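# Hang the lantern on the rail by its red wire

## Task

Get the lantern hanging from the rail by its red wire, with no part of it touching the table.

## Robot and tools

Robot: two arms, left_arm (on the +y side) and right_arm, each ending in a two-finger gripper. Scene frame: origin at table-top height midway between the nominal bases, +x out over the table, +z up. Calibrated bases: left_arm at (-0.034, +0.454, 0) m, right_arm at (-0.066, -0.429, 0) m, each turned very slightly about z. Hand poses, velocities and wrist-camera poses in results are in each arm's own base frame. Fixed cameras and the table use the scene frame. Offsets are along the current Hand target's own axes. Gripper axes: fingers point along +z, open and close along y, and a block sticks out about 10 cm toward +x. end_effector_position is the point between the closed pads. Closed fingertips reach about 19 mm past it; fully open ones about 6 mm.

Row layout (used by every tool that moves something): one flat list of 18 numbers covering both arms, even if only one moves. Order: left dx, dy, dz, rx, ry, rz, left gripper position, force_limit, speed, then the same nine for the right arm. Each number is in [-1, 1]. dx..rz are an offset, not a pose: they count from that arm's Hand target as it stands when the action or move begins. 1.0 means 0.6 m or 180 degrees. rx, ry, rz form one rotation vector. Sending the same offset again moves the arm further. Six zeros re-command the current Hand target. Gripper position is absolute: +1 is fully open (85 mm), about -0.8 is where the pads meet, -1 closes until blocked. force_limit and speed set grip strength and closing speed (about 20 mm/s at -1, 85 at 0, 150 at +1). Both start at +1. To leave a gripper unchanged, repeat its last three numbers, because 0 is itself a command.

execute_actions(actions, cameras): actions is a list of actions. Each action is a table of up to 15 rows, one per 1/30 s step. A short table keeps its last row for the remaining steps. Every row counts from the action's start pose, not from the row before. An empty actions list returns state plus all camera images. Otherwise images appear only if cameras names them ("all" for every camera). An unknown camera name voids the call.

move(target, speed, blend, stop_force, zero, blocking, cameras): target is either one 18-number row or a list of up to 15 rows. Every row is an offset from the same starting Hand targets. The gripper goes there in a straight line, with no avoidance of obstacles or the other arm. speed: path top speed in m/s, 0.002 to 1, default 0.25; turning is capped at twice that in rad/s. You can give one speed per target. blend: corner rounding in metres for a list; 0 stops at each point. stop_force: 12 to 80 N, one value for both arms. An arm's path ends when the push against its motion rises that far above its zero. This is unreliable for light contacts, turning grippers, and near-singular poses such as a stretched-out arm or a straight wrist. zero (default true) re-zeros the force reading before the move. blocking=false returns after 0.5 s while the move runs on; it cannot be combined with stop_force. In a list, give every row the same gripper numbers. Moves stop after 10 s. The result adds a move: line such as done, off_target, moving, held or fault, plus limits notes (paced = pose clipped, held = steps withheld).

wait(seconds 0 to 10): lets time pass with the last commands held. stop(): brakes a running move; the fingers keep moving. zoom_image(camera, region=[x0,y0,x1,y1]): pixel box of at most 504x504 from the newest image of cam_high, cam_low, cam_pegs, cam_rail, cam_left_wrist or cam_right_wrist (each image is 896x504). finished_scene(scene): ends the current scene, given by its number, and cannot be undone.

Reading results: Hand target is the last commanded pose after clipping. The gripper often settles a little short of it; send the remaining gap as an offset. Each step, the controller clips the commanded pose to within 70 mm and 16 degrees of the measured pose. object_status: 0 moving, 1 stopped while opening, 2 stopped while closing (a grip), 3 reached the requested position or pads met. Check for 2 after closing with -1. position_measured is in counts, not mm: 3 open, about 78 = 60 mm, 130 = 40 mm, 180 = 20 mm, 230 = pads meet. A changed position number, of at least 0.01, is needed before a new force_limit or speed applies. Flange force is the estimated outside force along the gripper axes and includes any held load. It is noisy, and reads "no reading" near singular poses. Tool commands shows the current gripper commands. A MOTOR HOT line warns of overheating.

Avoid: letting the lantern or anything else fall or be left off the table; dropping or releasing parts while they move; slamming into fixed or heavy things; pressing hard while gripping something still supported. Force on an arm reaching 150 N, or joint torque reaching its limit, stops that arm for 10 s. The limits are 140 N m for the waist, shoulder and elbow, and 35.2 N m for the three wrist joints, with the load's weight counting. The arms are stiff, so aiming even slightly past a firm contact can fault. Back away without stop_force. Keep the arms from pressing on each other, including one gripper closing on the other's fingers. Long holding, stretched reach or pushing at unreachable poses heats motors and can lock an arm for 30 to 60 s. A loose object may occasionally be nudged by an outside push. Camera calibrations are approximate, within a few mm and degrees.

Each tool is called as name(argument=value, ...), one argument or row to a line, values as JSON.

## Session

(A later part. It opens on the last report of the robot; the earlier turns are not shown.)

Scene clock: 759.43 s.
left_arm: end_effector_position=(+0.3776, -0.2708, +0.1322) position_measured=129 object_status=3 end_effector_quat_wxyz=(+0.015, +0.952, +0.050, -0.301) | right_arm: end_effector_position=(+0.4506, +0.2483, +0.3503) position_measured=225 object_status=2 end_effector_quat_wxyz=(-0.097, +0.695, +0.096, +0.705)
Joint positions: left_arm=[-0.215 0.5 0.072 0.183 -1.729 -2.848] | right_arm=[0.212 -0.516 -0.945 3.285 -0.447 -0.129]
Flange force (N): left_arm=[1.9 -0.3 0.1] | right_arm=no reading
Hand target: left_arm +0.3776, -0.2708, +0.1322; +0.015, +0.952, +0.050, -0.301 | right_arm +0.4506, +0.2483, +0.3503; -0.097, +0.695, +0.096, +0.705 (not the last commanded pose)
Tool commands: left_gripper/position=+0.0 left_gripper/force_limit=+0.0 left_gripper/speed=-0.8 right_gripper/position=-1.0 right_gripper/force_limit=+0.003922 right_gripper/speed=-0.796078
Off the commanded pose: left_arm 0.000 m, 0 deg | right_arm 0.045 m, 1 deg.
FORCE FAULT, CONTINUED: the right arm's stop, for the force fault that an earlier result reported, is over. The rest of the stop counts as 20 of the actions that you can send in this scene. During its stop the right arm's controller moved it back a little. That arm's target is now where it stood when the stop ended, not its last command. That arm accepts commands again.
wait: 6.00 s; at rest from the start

move(
  target=[
    [0,0,0,0,0,0,0,0,-0.8,0.025,0,0,0,0,0,-1,0,-0.8],
    [0,0,0,0,0,0,0,0,-0.8,0.025,0.0012,0.0047,-0.0644,-0.005,0,-1,0,-0.8],
  ],
  speed=0.06,
  cameras=["cam_rail","cam_right_wrist","cam_high","cam_low"],
)

zoom_image(
  camera="cam_high",
  region=[350, 60, 470, 220],
)

Scene clock: 766.20 s.
left_arm: end_effector_position=(+0.3776, -0.2708, +0.1322) position_measured=129 object_status=3 end_effector_quat_wxyz=(+0.015, +0.952, +0.050, -0.301) | right_arm: end_effector_position=(+0.4533, +0.2484, +0.3653) position_measured=225 object_status=2 end_effector_quat_wxyz=(-0.025, +0.707, +0.025, +0.706)
Joint positions: left_arm=[-0.215 0.5 0.072 0.183 -1.729 -2.848] | right_arm=[0.67 -0.343 -1.045 2.328 -0.886 0.589]
Flange force (N): left_arm=[2.0 -0.1 -0.2] | right_arm=no reading
Hand target: left_arm +0.3776, -0.2708, +0.1322; +0.015, +0.952, +0.050, -0.301 | right_arm +0.4533, +0.2484, +0.3653; -0.025, +0.707, +0.025, +0.706
Off the commanded pose: left_arm 0.000 m, 0 deg | right_arm 0.000 m, 0 deg.
move: done
camera_calibration:
cam_right_wrist: T_world_to_cam=[[0.0675683, -0.997591, 0.0157164, 0.214615], [-0.352586, -0.0386112, -0.934983, 0.524428], [0.933337, 0.0576338, -0.354345, -0.180936], [0, 0, 0, 1]] pos_world=[0.339279, 0.244775, 0.422845]
Images, in order (width x height): cam_high 896x504, cam_low 896x504, cam_rail 896x504, cam_right_wrist 896x504.

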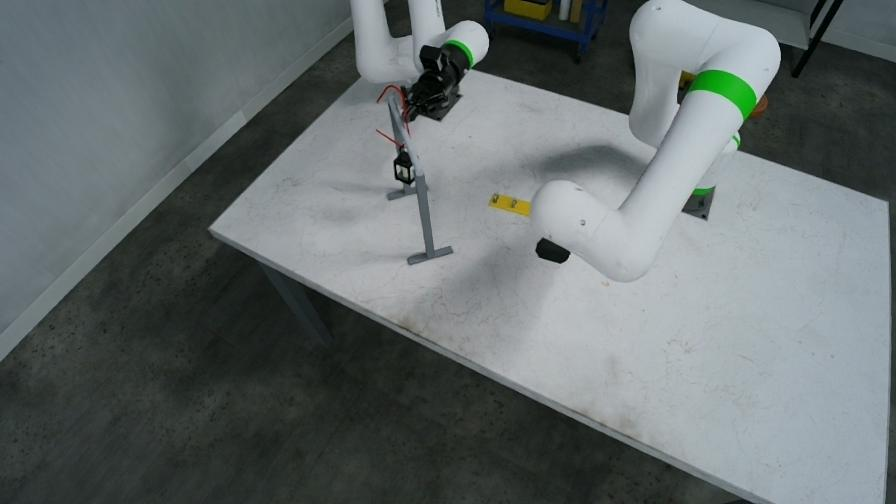

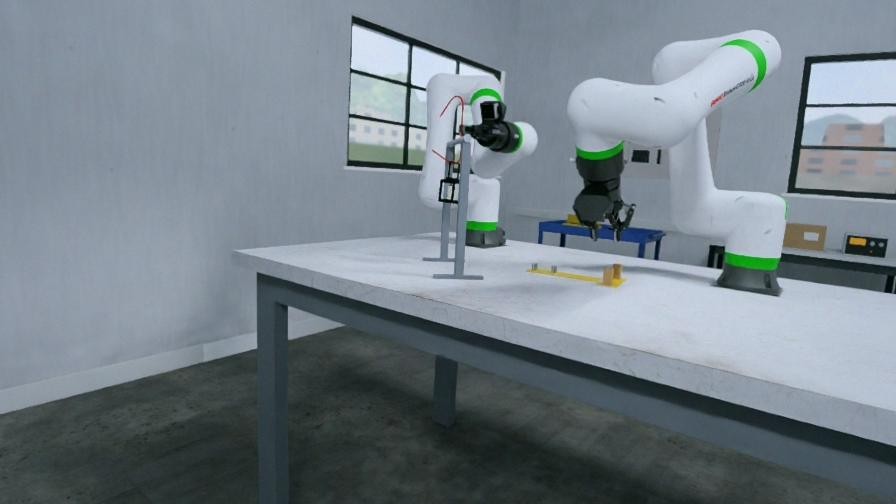

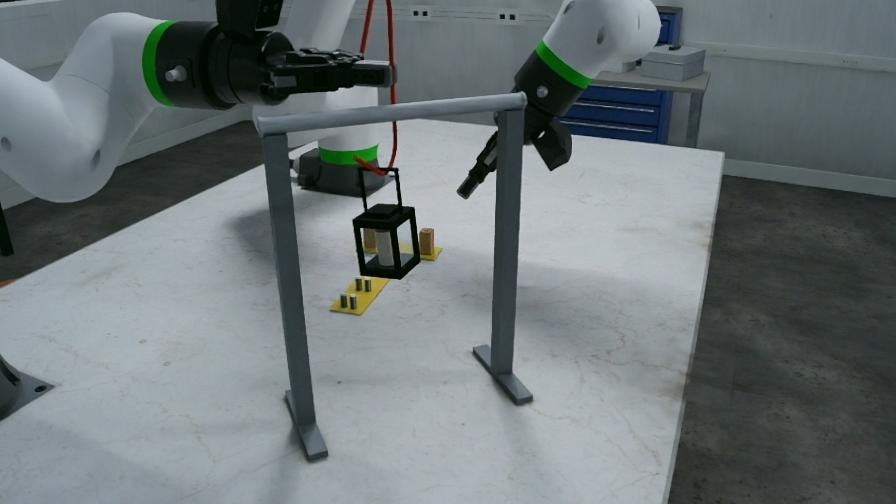

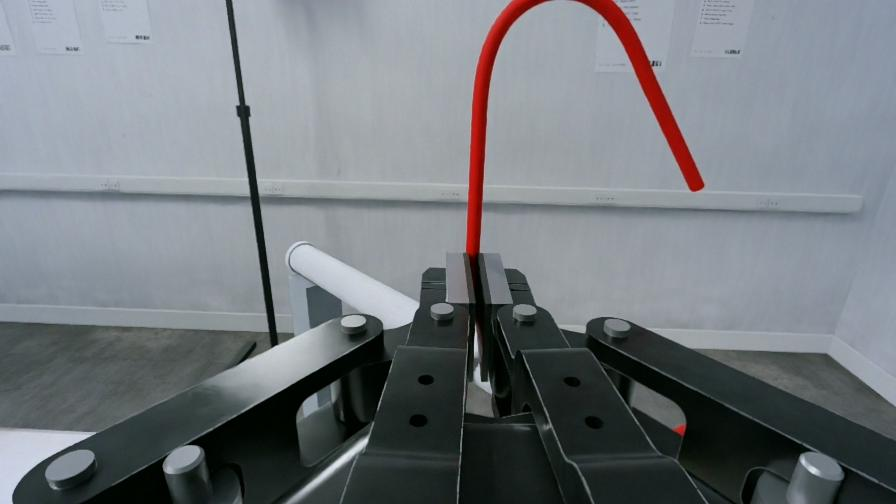

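Scaled by 3.150.

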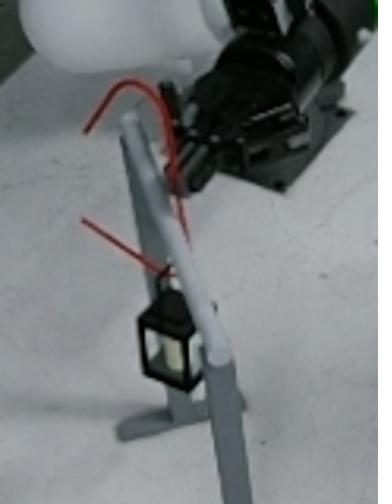

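move(
  target=[0,0,0,0,0,0,0,0,-0.8,-0.1333,0,0,0,0,0,-1,0,-0.8],
  speed=0.03,
  cameras=["cam_rail","cam_right_wrist","cam_high","cam_low"],
)

zoom_image(
  camera="cam_high",
  region=[350, 60, 470, 220],
)

zoom_image(
  camera="cam_low",
  region=[400, 70, 540, 230],
)

Scene clock: 778.20 s.
left_arm: end_effector_position=(+0.3776, -0.2708, +0.1322) position_measured=129 object_status=3 end_effector_quat_wxyz=(+0.015, +0.952, +0.050, -0.301) | right_arm: end_effector_position=(+0.4520, +0.2517, +0.3445) position_measured=225 object_status=2 end_effector_quat_wxyz=(-0.025, +0.707, +0.031, +0.706)
Joint positions: left_arm=[-0.215 0.5 0.072 0.183 -1.729 -2.848] | right_arm=[0.653 -0.307 -1.065 2.387 -0.914 0.529]
Flange force (N): left_arm=[2.1 -0.3 0.1] | right_arm=no reading
Flange force when the fault began (N): right_arm=no reading
Hand target: left_arm +0.3776, -0.2708, +0.1322; +0.015, +0.952, +0.050, -0.301 | right_arm +0.4520, +0.2517, +0.3445; -0.025, +0.707, +0.031, +0.706 (not the last commanded pose)
Tool commands: left_gripper/position=+0.0 left_gripper/force_limit=+0.0 left_gripper/speed=-0.8 right_gripper/position=-1.0 right_gripper/force_limit=+0.003922 right_gripper/speed=-0.796078
Off the commanded pose: left_arm 0.000 m, 0 deg | right_arm 0.059 m, 1 deg.
FORCE FAULT: contact force on the right arm reached its limit, and that arm stopped. The contact can be on any part of that arm, not only on its tool. That arm's remaining commands of this call were not run. That arm is still stopped at the end of this call. That arm stays stopped for about 10 more seconds. Until then a move that you send moves the other arm only, and its call returns only when the move has ended. Once the stop has ended, the next robot result says so. If the stop ends while you think or write, that arm runs what you send next, counted from a new Hand target: where the arm stands when the stop ends. While its stop runs, that arm takes no new command, but its gripper still runs the gripper command that each later call begins with. Until it ends, the stop uses up actions while you think or wait. An arm that is not stopped still takes commands.
move: fault (right_arm)
camera_calibration:
cam_right_wrist: T_world_to_cam=[[0.0758515, -0.996841, 0.0235466, 0.211684], [-0.351161, -0.0488073, -0.935042, 0.506519], [0.933238, 0.0626557, -0.353754, -0.188702], [0, 0, 0, 1]] pos_world=[0.337917, 0.24756, 0.401879]
Images, in order (width x height): cam_high 896x504, cam_low 896x504, cam_rail 896x504, cam_right_wrist 896x504.

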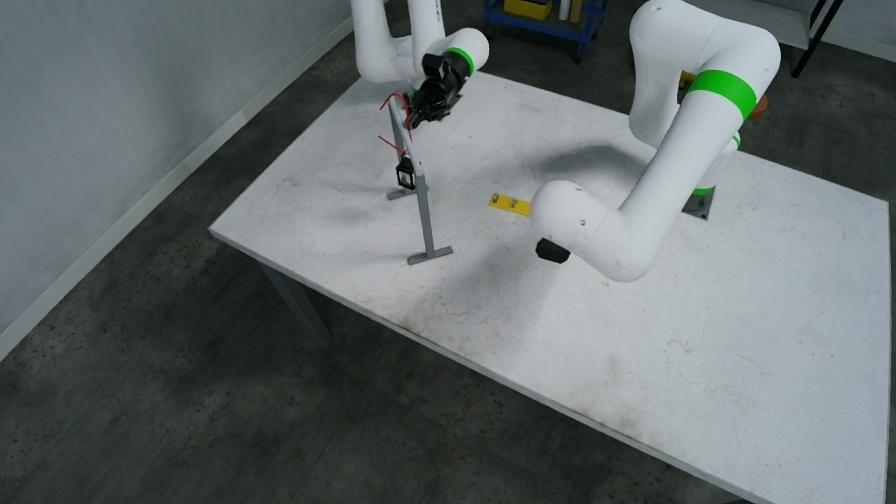

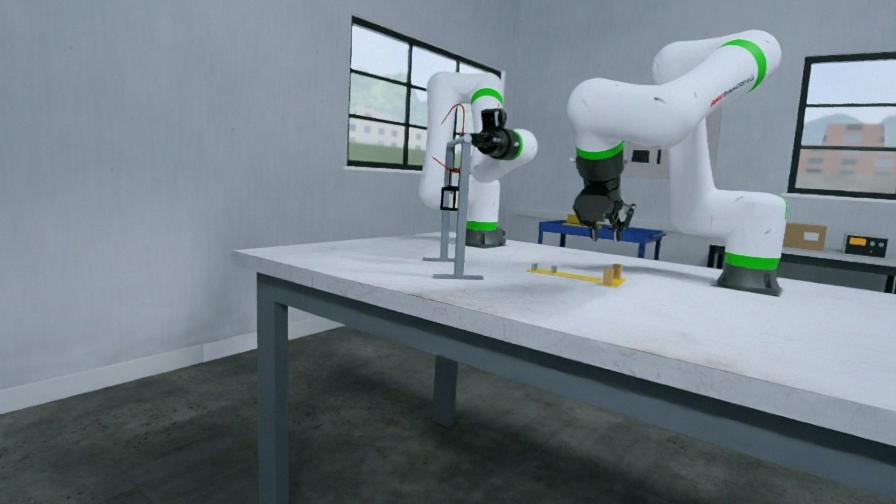

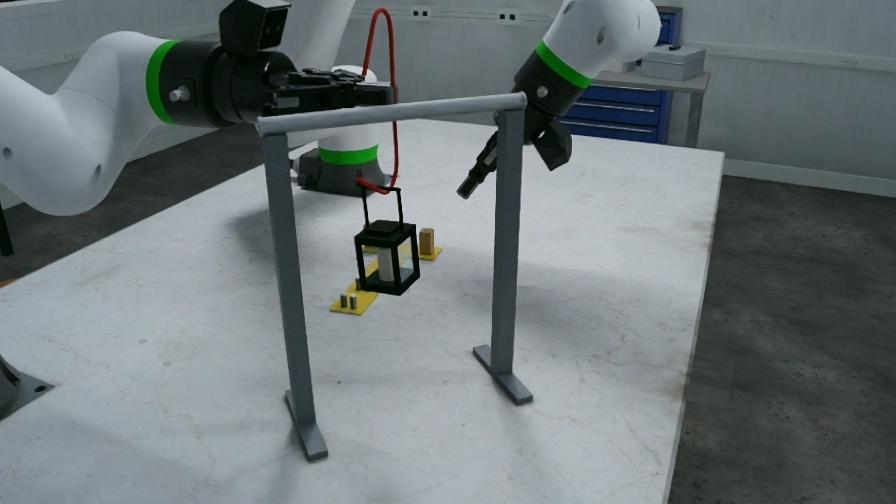

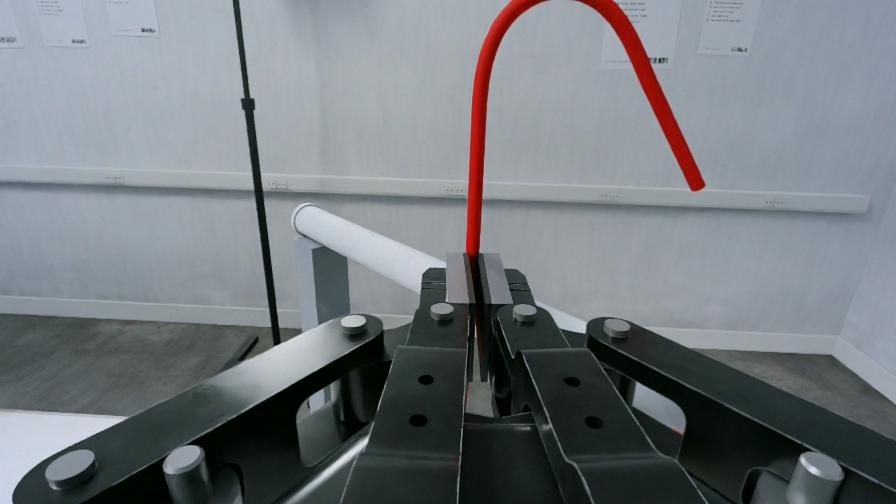

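Scaled by 3.150.

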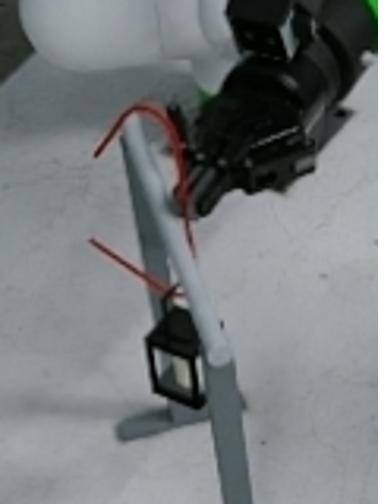

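Scaled by 3.150.

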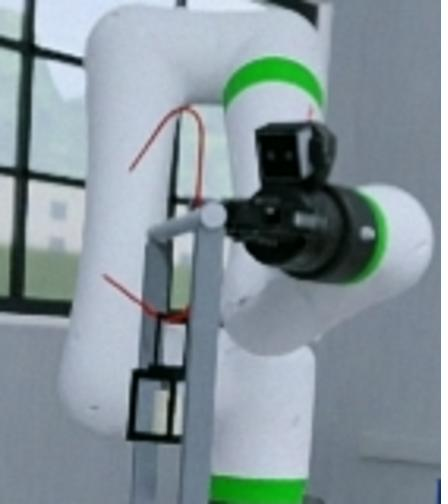

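wait(
  seconds=6,
)

move(
  target=[
    [0,0,0,0,0,0,0,0,-0.8,0.04,0,0,0,0,0,-1,0,-0.8],
    [0,0,0,0,0,0,0,0,-0.8,0.04,-0.0097,-0.0173,0.0422,0,-0.004,-1,0,-0.8],
  ],
  speed=0.06,
  cameras=["cam_right_wrist","cam_high"],
)

Scene clock: 796.00 s.
left_arm: end_effector_position=(+0.3776, -0.2708, +0.1322) position_measured=129 object_status=3 end_effector_quat_wxyz=(+0.015, +0.952, +0.050, -0.301) | right_arm: end_effector_position=(+0.4520, +0.2517, +0.3445) position_measured=225 object_status=2 end_effector_quat_wxyz=(-0.025, +0.707, +0.031, +0.706)
Joint positions: left_arm=[-0.215 0.5 0.072 0.183 -1.729 -2.848] | right_arm=[0.653 -0.307 -1.065 2.387 -0.914 0.529]
Flange force (N): left_arm=[2.5 0.0 -0.1] | right_arm=no reading
Hand target: left_arm +0.3776, -0.2708, +0.1322; +0.015, +0.952, +0.050, -0.301 | right_arm +0.4520, +0.2517, +0.3445; -0.025, +0.707, +0.031, +0.706 (not the last commanded pose)
Tool commands: left_gripper/position=+0.0 left_gripper/force_limit=+0.0 left_gripper/speed=-0.8 right_gripper/position=-1.0 right_gripper/force_limit=+0.003922 right_gripper/speed=-0.796078
Off the commanded pose: left_arm 0.000 m, 0 deg | right_arm 0.059 m, 1 deg.
FORCE FAULT, CONTINUED: the right arm's stop, for the force fault that an earlier result reported, is over. The rest of the stop counts as 20 of the actions that you can send in this scene. During its stop the right arm's controller moved it back a little. That arm's target is now where it stood when the stop ended, not its last command. That arm accepts commands again.
wait: 6.00 s; at rest from the start

Scene clock: 798.23 s.
left_arm: end_effector_position=(+0.3776, -0.2708, +0.1322) position_measured=129 object_status=3 end_effector_quat_wxyz=(+0.015, +0.952, +0.050, -0.301) | right_arm: end_effector_position=(+0.4412, +0.2569, +0.3685) position_measured=225 object_status=2 end_effector_quat_wxyz=(-0.068, +0.703, +0.082, +0.703)
Joint positions: left_arm=[-0.215 0.5 0.072 0.183 -1.729 -2.848] | right_arm=[0.412 -0.493 -1.026 2.76 -0.563 0.347]
Flange force (N): left_arm=[2.0 0.0 -0.2] | right_arm=no reading
Hand target: left_arm +0.3776, -0.2708, +0.1322; +0.015, +0.952, +0.050, -0.301 | right_arm +0.4412, +0.2568, +0.3685; -0.068, +0.703, +0.082, +0.703
Off the commanded pose: left_arm 0.000 m, 0 deg | right_arm 0.000 m, 0 deg.
move: done
camera_calibration:
cam_right_wrist: T_world_to_cam=[[0.206735, -0.977738, 0.035903, 0.149963], [-0.340938, -0.106387, -0.934047, 0.535327], [0.917073, 0.180859, -0.355342, -0.19307], [0, 0, 0, 1]] pos_world=[0.32857, 0.238495, 0.426031]
Images, in order (width x height): cam_high 896x504, cam_right_wrist 896x504.

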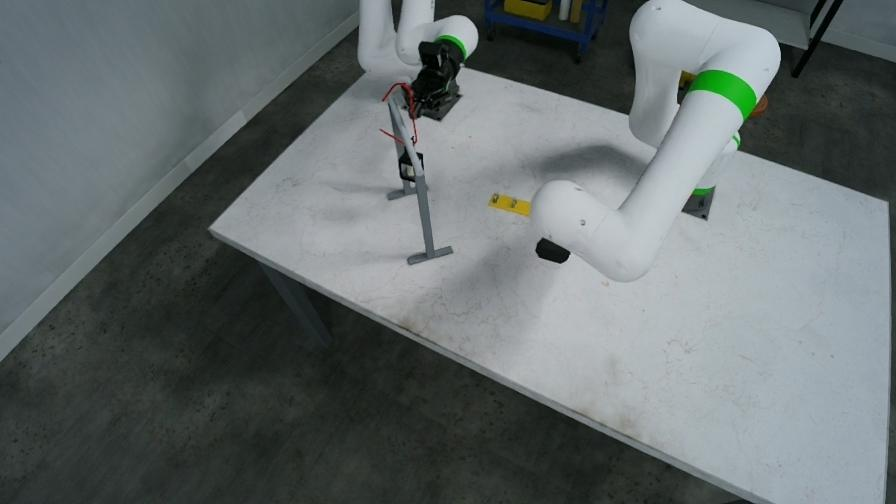

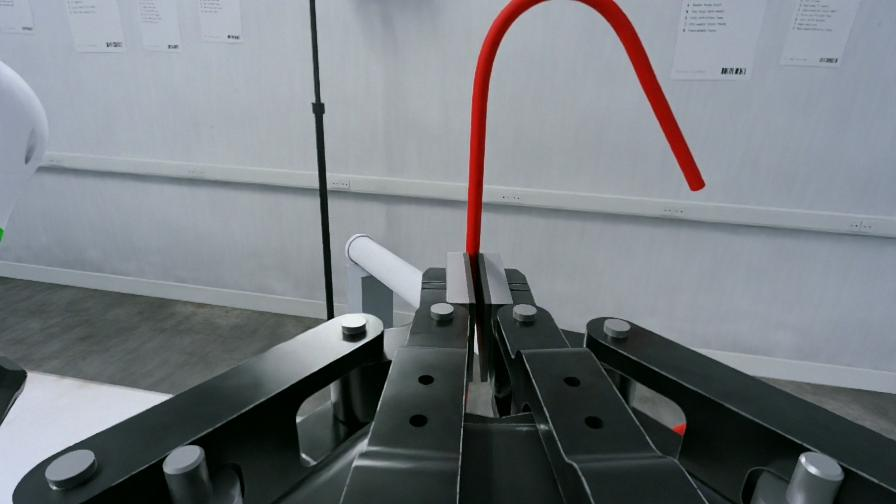

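zoom_image(
  camera="cam_right_wrist",
  region=[320, 200, 720, 440],
)

execute_actions(
  actions=[],
)

zoom_image(
  camera="cam_low",
  region=[400, 70, 540, 230],
)

zoom_image(
  camera="cam_high",
  region=[350, 60, 470, 220],
)

zoom_image(
  camera="cam_rail",
  region=[230, 0, 550, 250],
)

Scaled by 1.260.

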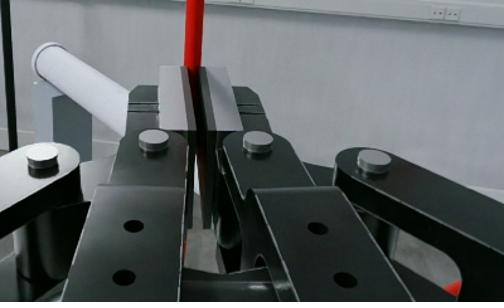

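Scene clock: 806.17 s.
left_arm: end_effector_position=(+0.3776, -0.2708, +0.1322) position_measured=129 object_status=3 end_effector_quat_wxyz=(+0.015, +0.952, +0.050, -0.301) | right_arm: end_effector_position=(+0.4412, +0.2569, +0.3685) position_measured=225 object_status=2 end_effector_quat_wxyz=(-0.068, +0.703, +0.082, +0.703)
Joint positions: left_arm=[-0.215 0.5 0.072 0.183 -1.729 -2.848] | right_arm=[0.412 -0.493 -1.026 2.76 -0.563 0.347]
Joint velocities: within noise
Flange force (N): left_arm=[2.0 -0.4 -0.2] | right_arm=no reading
Hand target: left_arm +0.3776, -0.2708, +0.1322; +0.015, +0.952, +0.050, -0.301 | right_arm +0.4412, +0.2568, +0.3685; -0.068, +0.703, +0.082, +0.703
Tool commands: left_gripper/position=+0.0 left_gripper/force_limit=+0.0 left_gripper/speed=-0.8 right_gripper/position=-1.0 right_gripper/force_limit=+0.0 right_gripper/speed=-0.8
Off the commanded pose: left_arm 0.000 m, 0 deg | right_arm 0.000 m, 0 deg.
camera_calibration:
cam_left_wrist: T_world_to_cam=[[0.123725, -0.992315, 0.00163843, -0.309811], [-0.584104, -0.0714932, 0.808524, 0.116601], [-0.802194, -0.100992, -0.58846, 0.485373], [0, 0, 0, 1]] pos_world=[0.495802, -0.250075, 0.191856]
cam_right_wrist: T_world_to_cam=[[0.206742, -0.977736, 0.0359223, 0.149952], [-0.340933, -0.106407, -0.934046, 0.535331], [0.917073, 0.180859, -0.355342, -0.19307], [0, 0, 0, 1]] pos_world=[0.32857, 0.238495, 0.426031]

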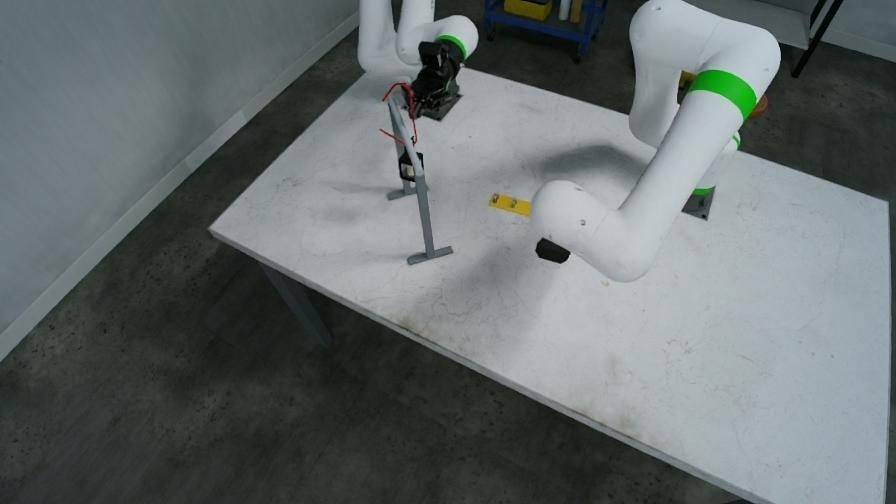

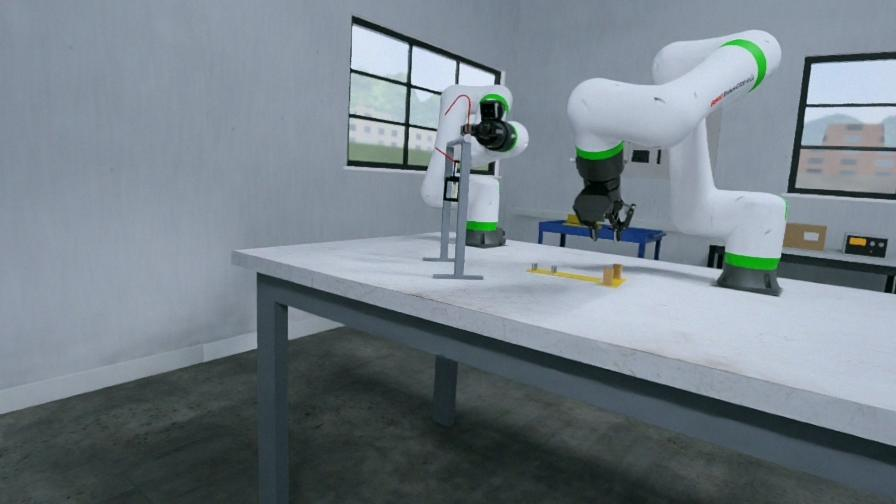

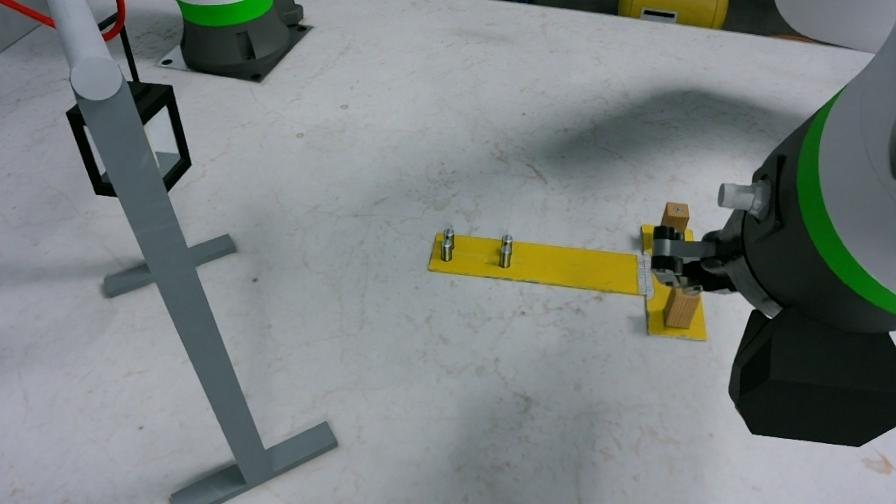

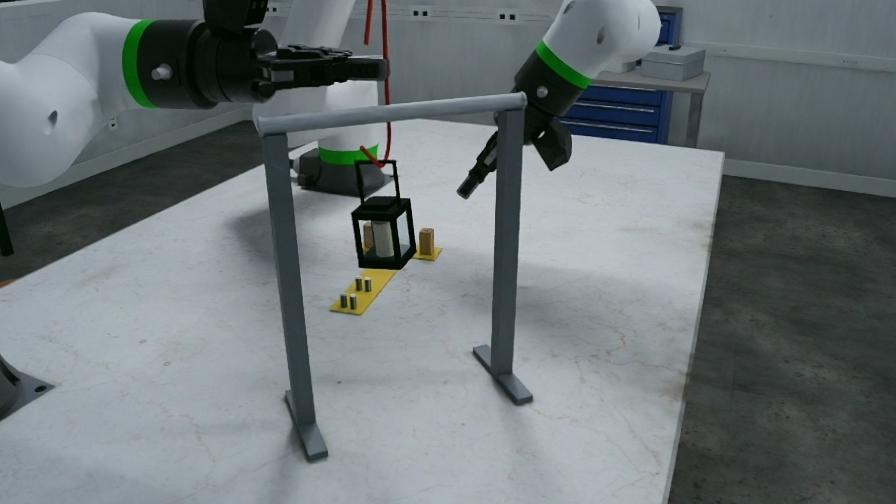

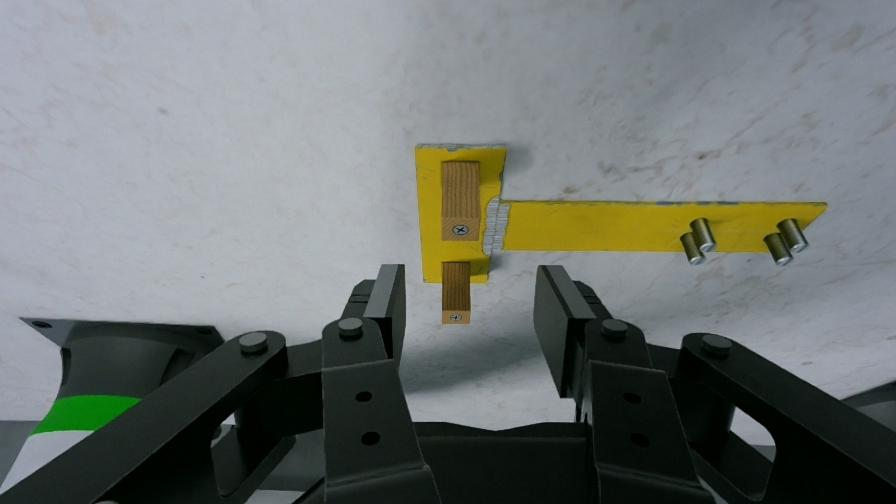

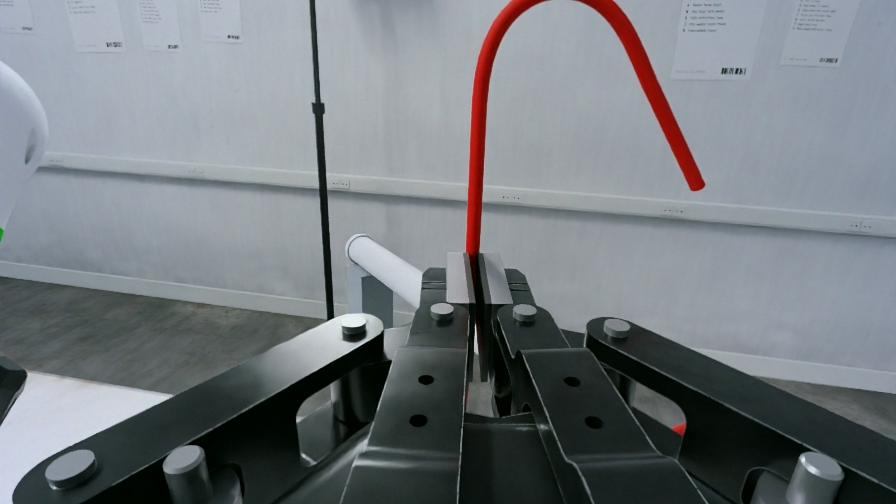

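Scaled by 3.150.

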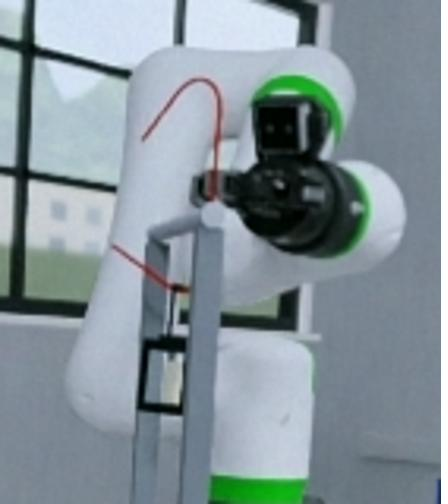

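Scaled by 3.150.

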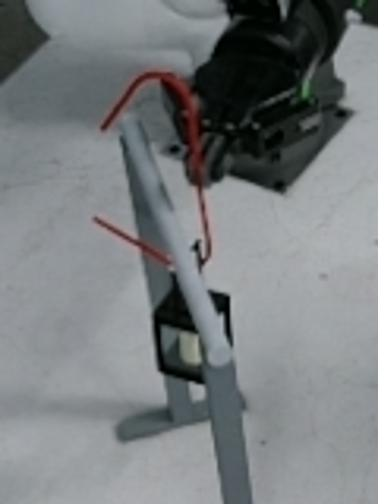

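Scaled by 1.575.

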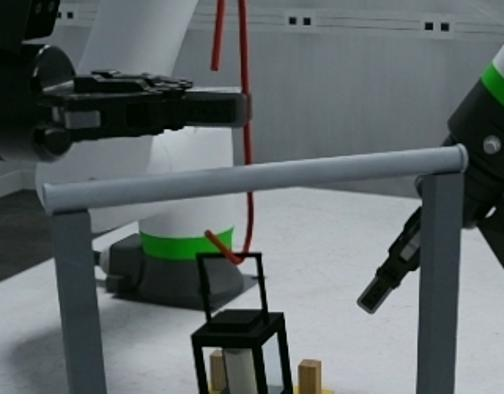

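move(
  target=[0,0,0,0,0,0,0,0,-0.8,-0.055,0,0,0,0,0,-1,0,-0.8],
  speed=0.03,
  cameras=["cam_rail","cam_low","cam_high","cam_right_wrist"],
)

zoom_image(
  camera="cam_low",
  region=[400, 70, 540, 230],
)

zoom_image(
  camera="cam_high",
  region=[350, 60, 470, 220],
)

Scene clock: 818.17 s.
left_arm: end_effector_position=(+0.3776, -0.2708, +0.1322) position_measured=129 object_status=3 end_effector_quat_wxyz=(+0.015, +0.952, +0.050, -0.301) | right_arm: end_effector_position=(+0.4412, +0.2562, +0.3355) position_measured=225 object_status=2 end_effector_quat_wxyz=(-0.068, +0.703, +0.082, +0.703)
Joint positions: left_arm=[-0.215 0.5 0.072 0.183 -1.729 -2.848] | right_arm=[0.391 -0.436 -1.061 2.841 -0.644 0.263]
Flange force (N): left_arm=[2.5 0.0 0.2] | right_arm=no reading
Hand target: left_arm +0.3776, -0.2708, +0.1322; +0.015, +0.952, +0.050, -0.301 | right_arm +0.4412, +0.2562, +0.3355; -0.068, +0.703, +0.082, +0.703
Off the commanded pose: left_arm 0.000 m, 0 deg | right_arm 0.000 m, 0 deg.
move: done
camera_calibration:
cam_right_wrist: T_world_to_cam=[[0.20694, -0.977697, 0.0358451, 0.150389], [-0.340945, -0.106409, -0.934041, 0.504469], [0.917024, 0.181069, -0.355361, -0.204789], [0, 0, 0, 1]] pos_world=[0.328671, 0.237796, 0.39303]
Images, in order (width x height): cam_high 896x504, cam_low 896x504, cam_rail 896x504, cam_right_wrist 896x504.

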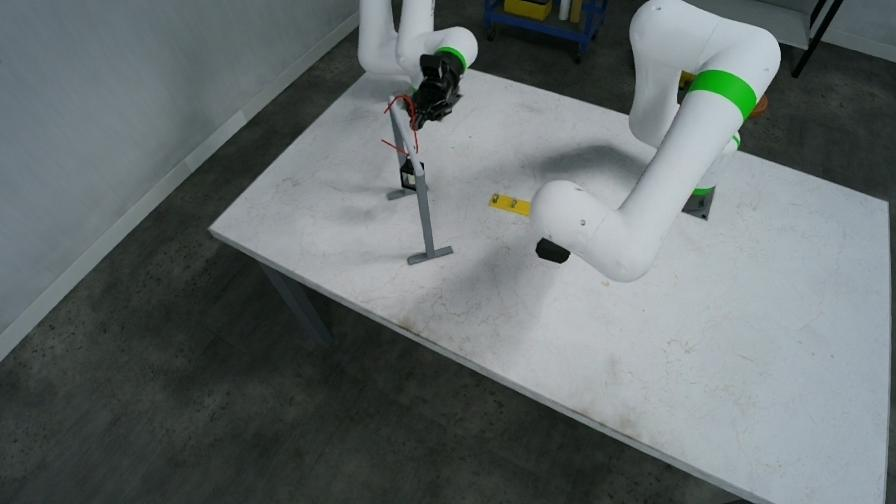

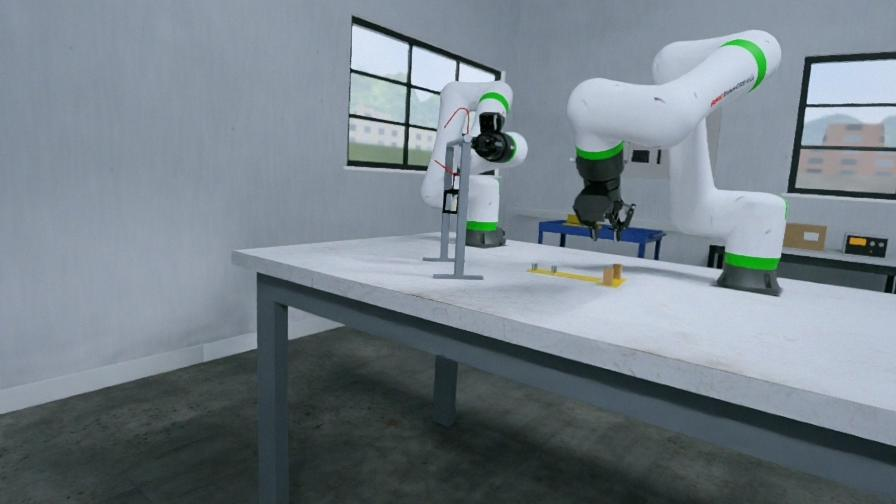

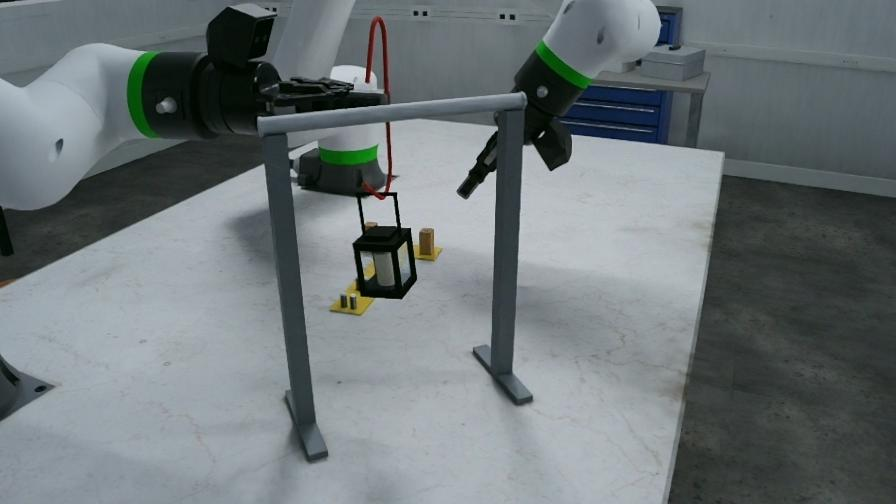

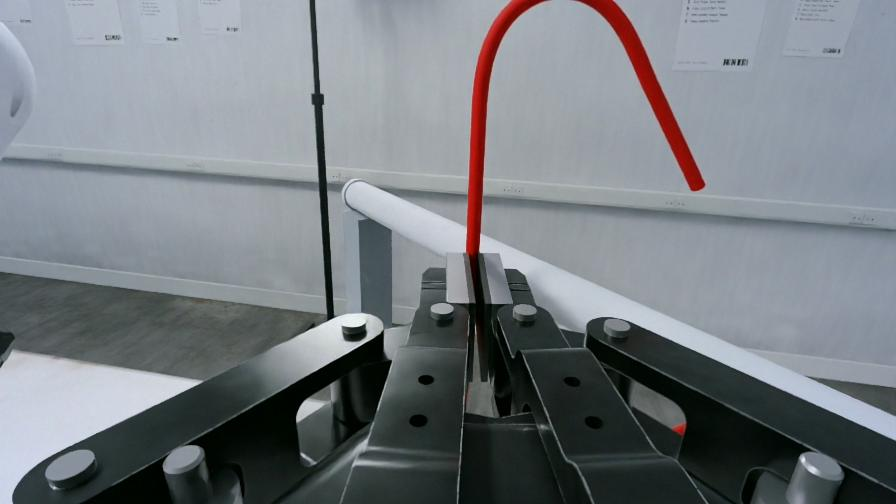

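Scaled by 3.150.

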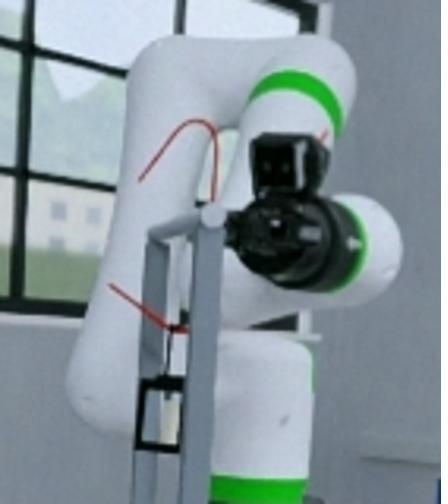

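Scaled by 3.150.

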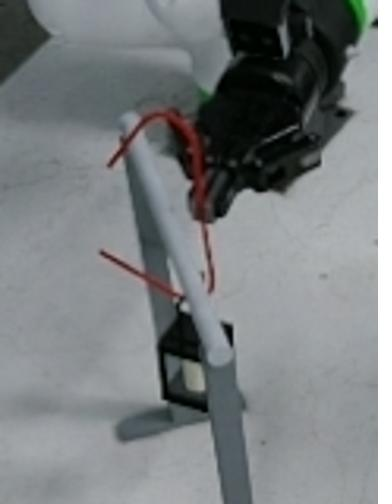

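move(
  target=[0,0,0,0,0,0,0,0,-0.8,-0.054,0,0,0,0,0,-1,0,-0.8],
  speed=0.02,
  cameras=["cam_rail","cam_low","cam_high","cam_right_wrist"],
)

zoom_image(
  camera="cam_low",
  region=[400, 70, 540, 230],
)

zoom_image(
  camera="cam_high",
  region=[350, 60, 470, 220],
)

Scene clock: 823.67 s.
left_arm: end_effector_position=(+0.3776, -0.2708, +0.1322) position_measured=129 object_status=3 end_effector_quat_wxyz=(+0.015, +0.952, +0.050, -0.301) | right_arm: end_effector_position=(+0.4413, +0.2555, +0.3031) position_measured=225 object_status=2 end_effector_quat_wxyz=(-0.068, +0.703, +0.082, +0.703)
Joint positions: left_arm=[-0.215 0.5 0.072 0.183 -1.729 -2.848] | right_arm=[0.378 -0.358 -1.093 2.897 -0.747 0.202]
Flange force (N): left_arm=[2.5 -0.3 -0.2] | right_arm=no reading
Hand target: left_arm +0.3776, -0.2708, +0.1322; +0.015, +0.952, +0.050, -0.301 | right_arm +0.4413, +0.2555, +0.3031; -0.068, +0.703, +0.082, +0.703
Off the commanded pose: left_arm 0.000 m, 0 deg | right_arm 0.000 m, 0 deg.
move: done
camera_calibration:
cam_right_wrist: T_world_to_cam=[[0.20694, -0.977697, 0.0358451, 0.150845], [-0.340945, -0.106409, -0.934041, 0.474166], [0.917024, 0.181069, -0.355361, -0.216267], [0, 0, 0, 1]] pos_world=[0.328771, 0.237096, 0.36063]
Images, in order (width x height): cam_high 896x504, cam_low 896x504, cam_rail 896x504, cam_right_wrist 896x504.

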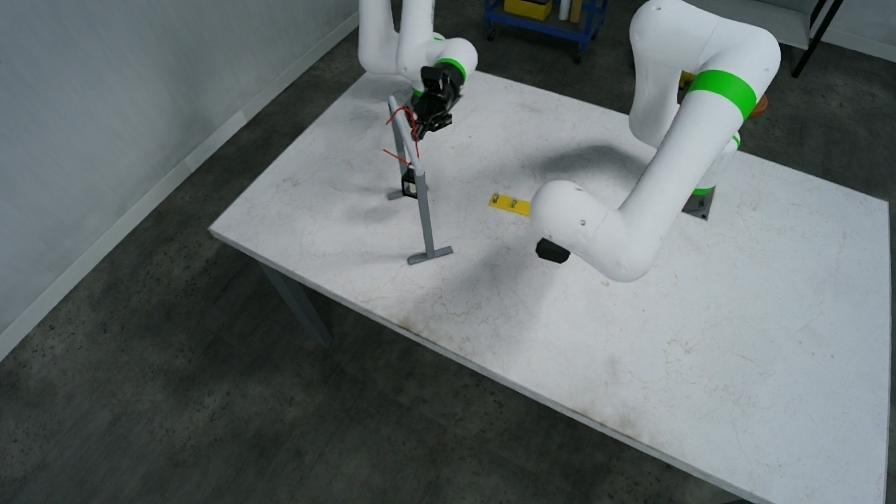

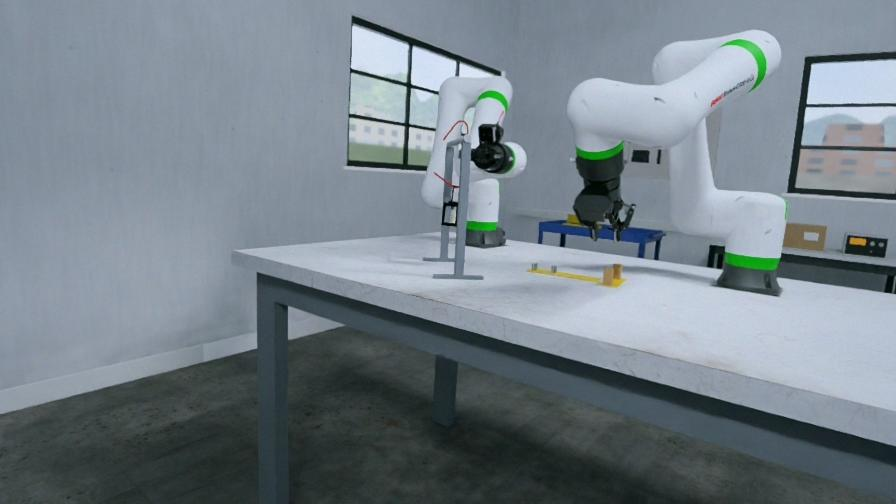

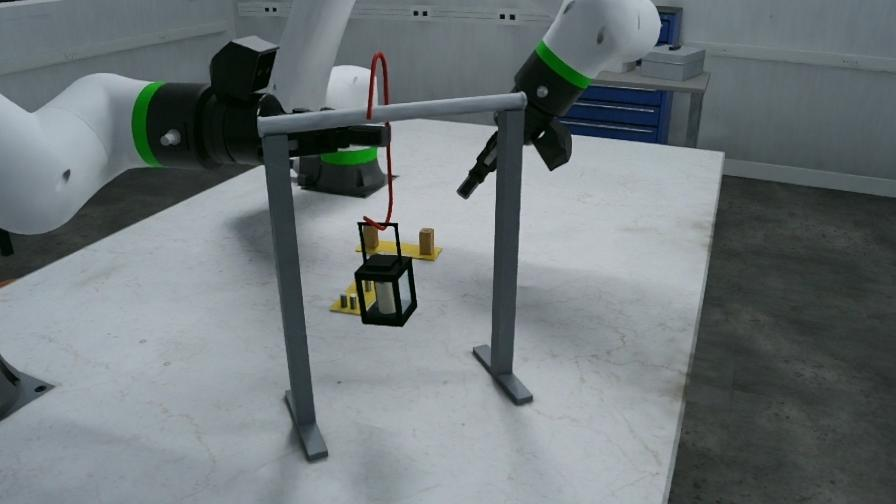

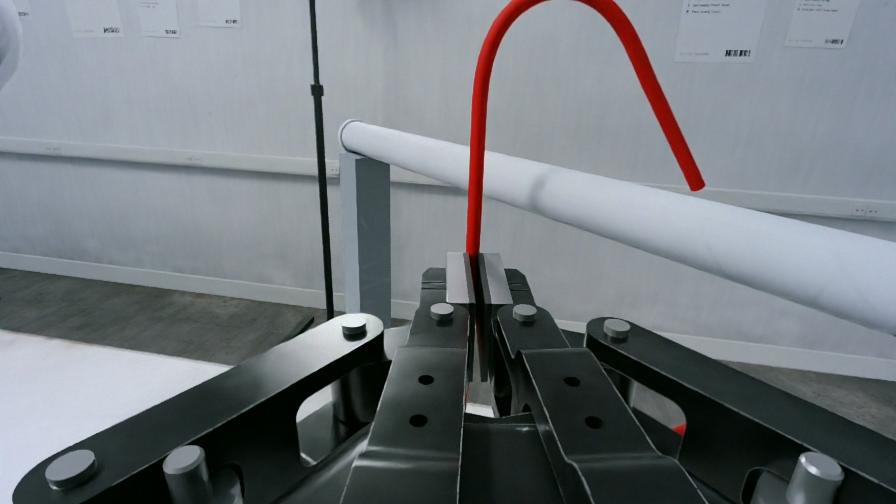

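Scaled by 3.150.

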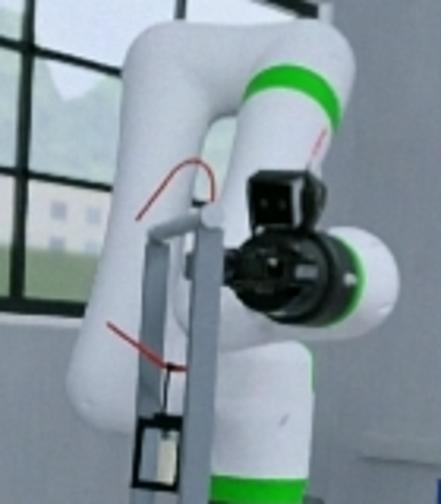

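Scaled by 3.150.

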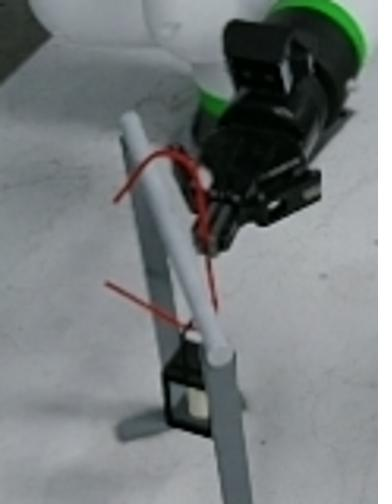

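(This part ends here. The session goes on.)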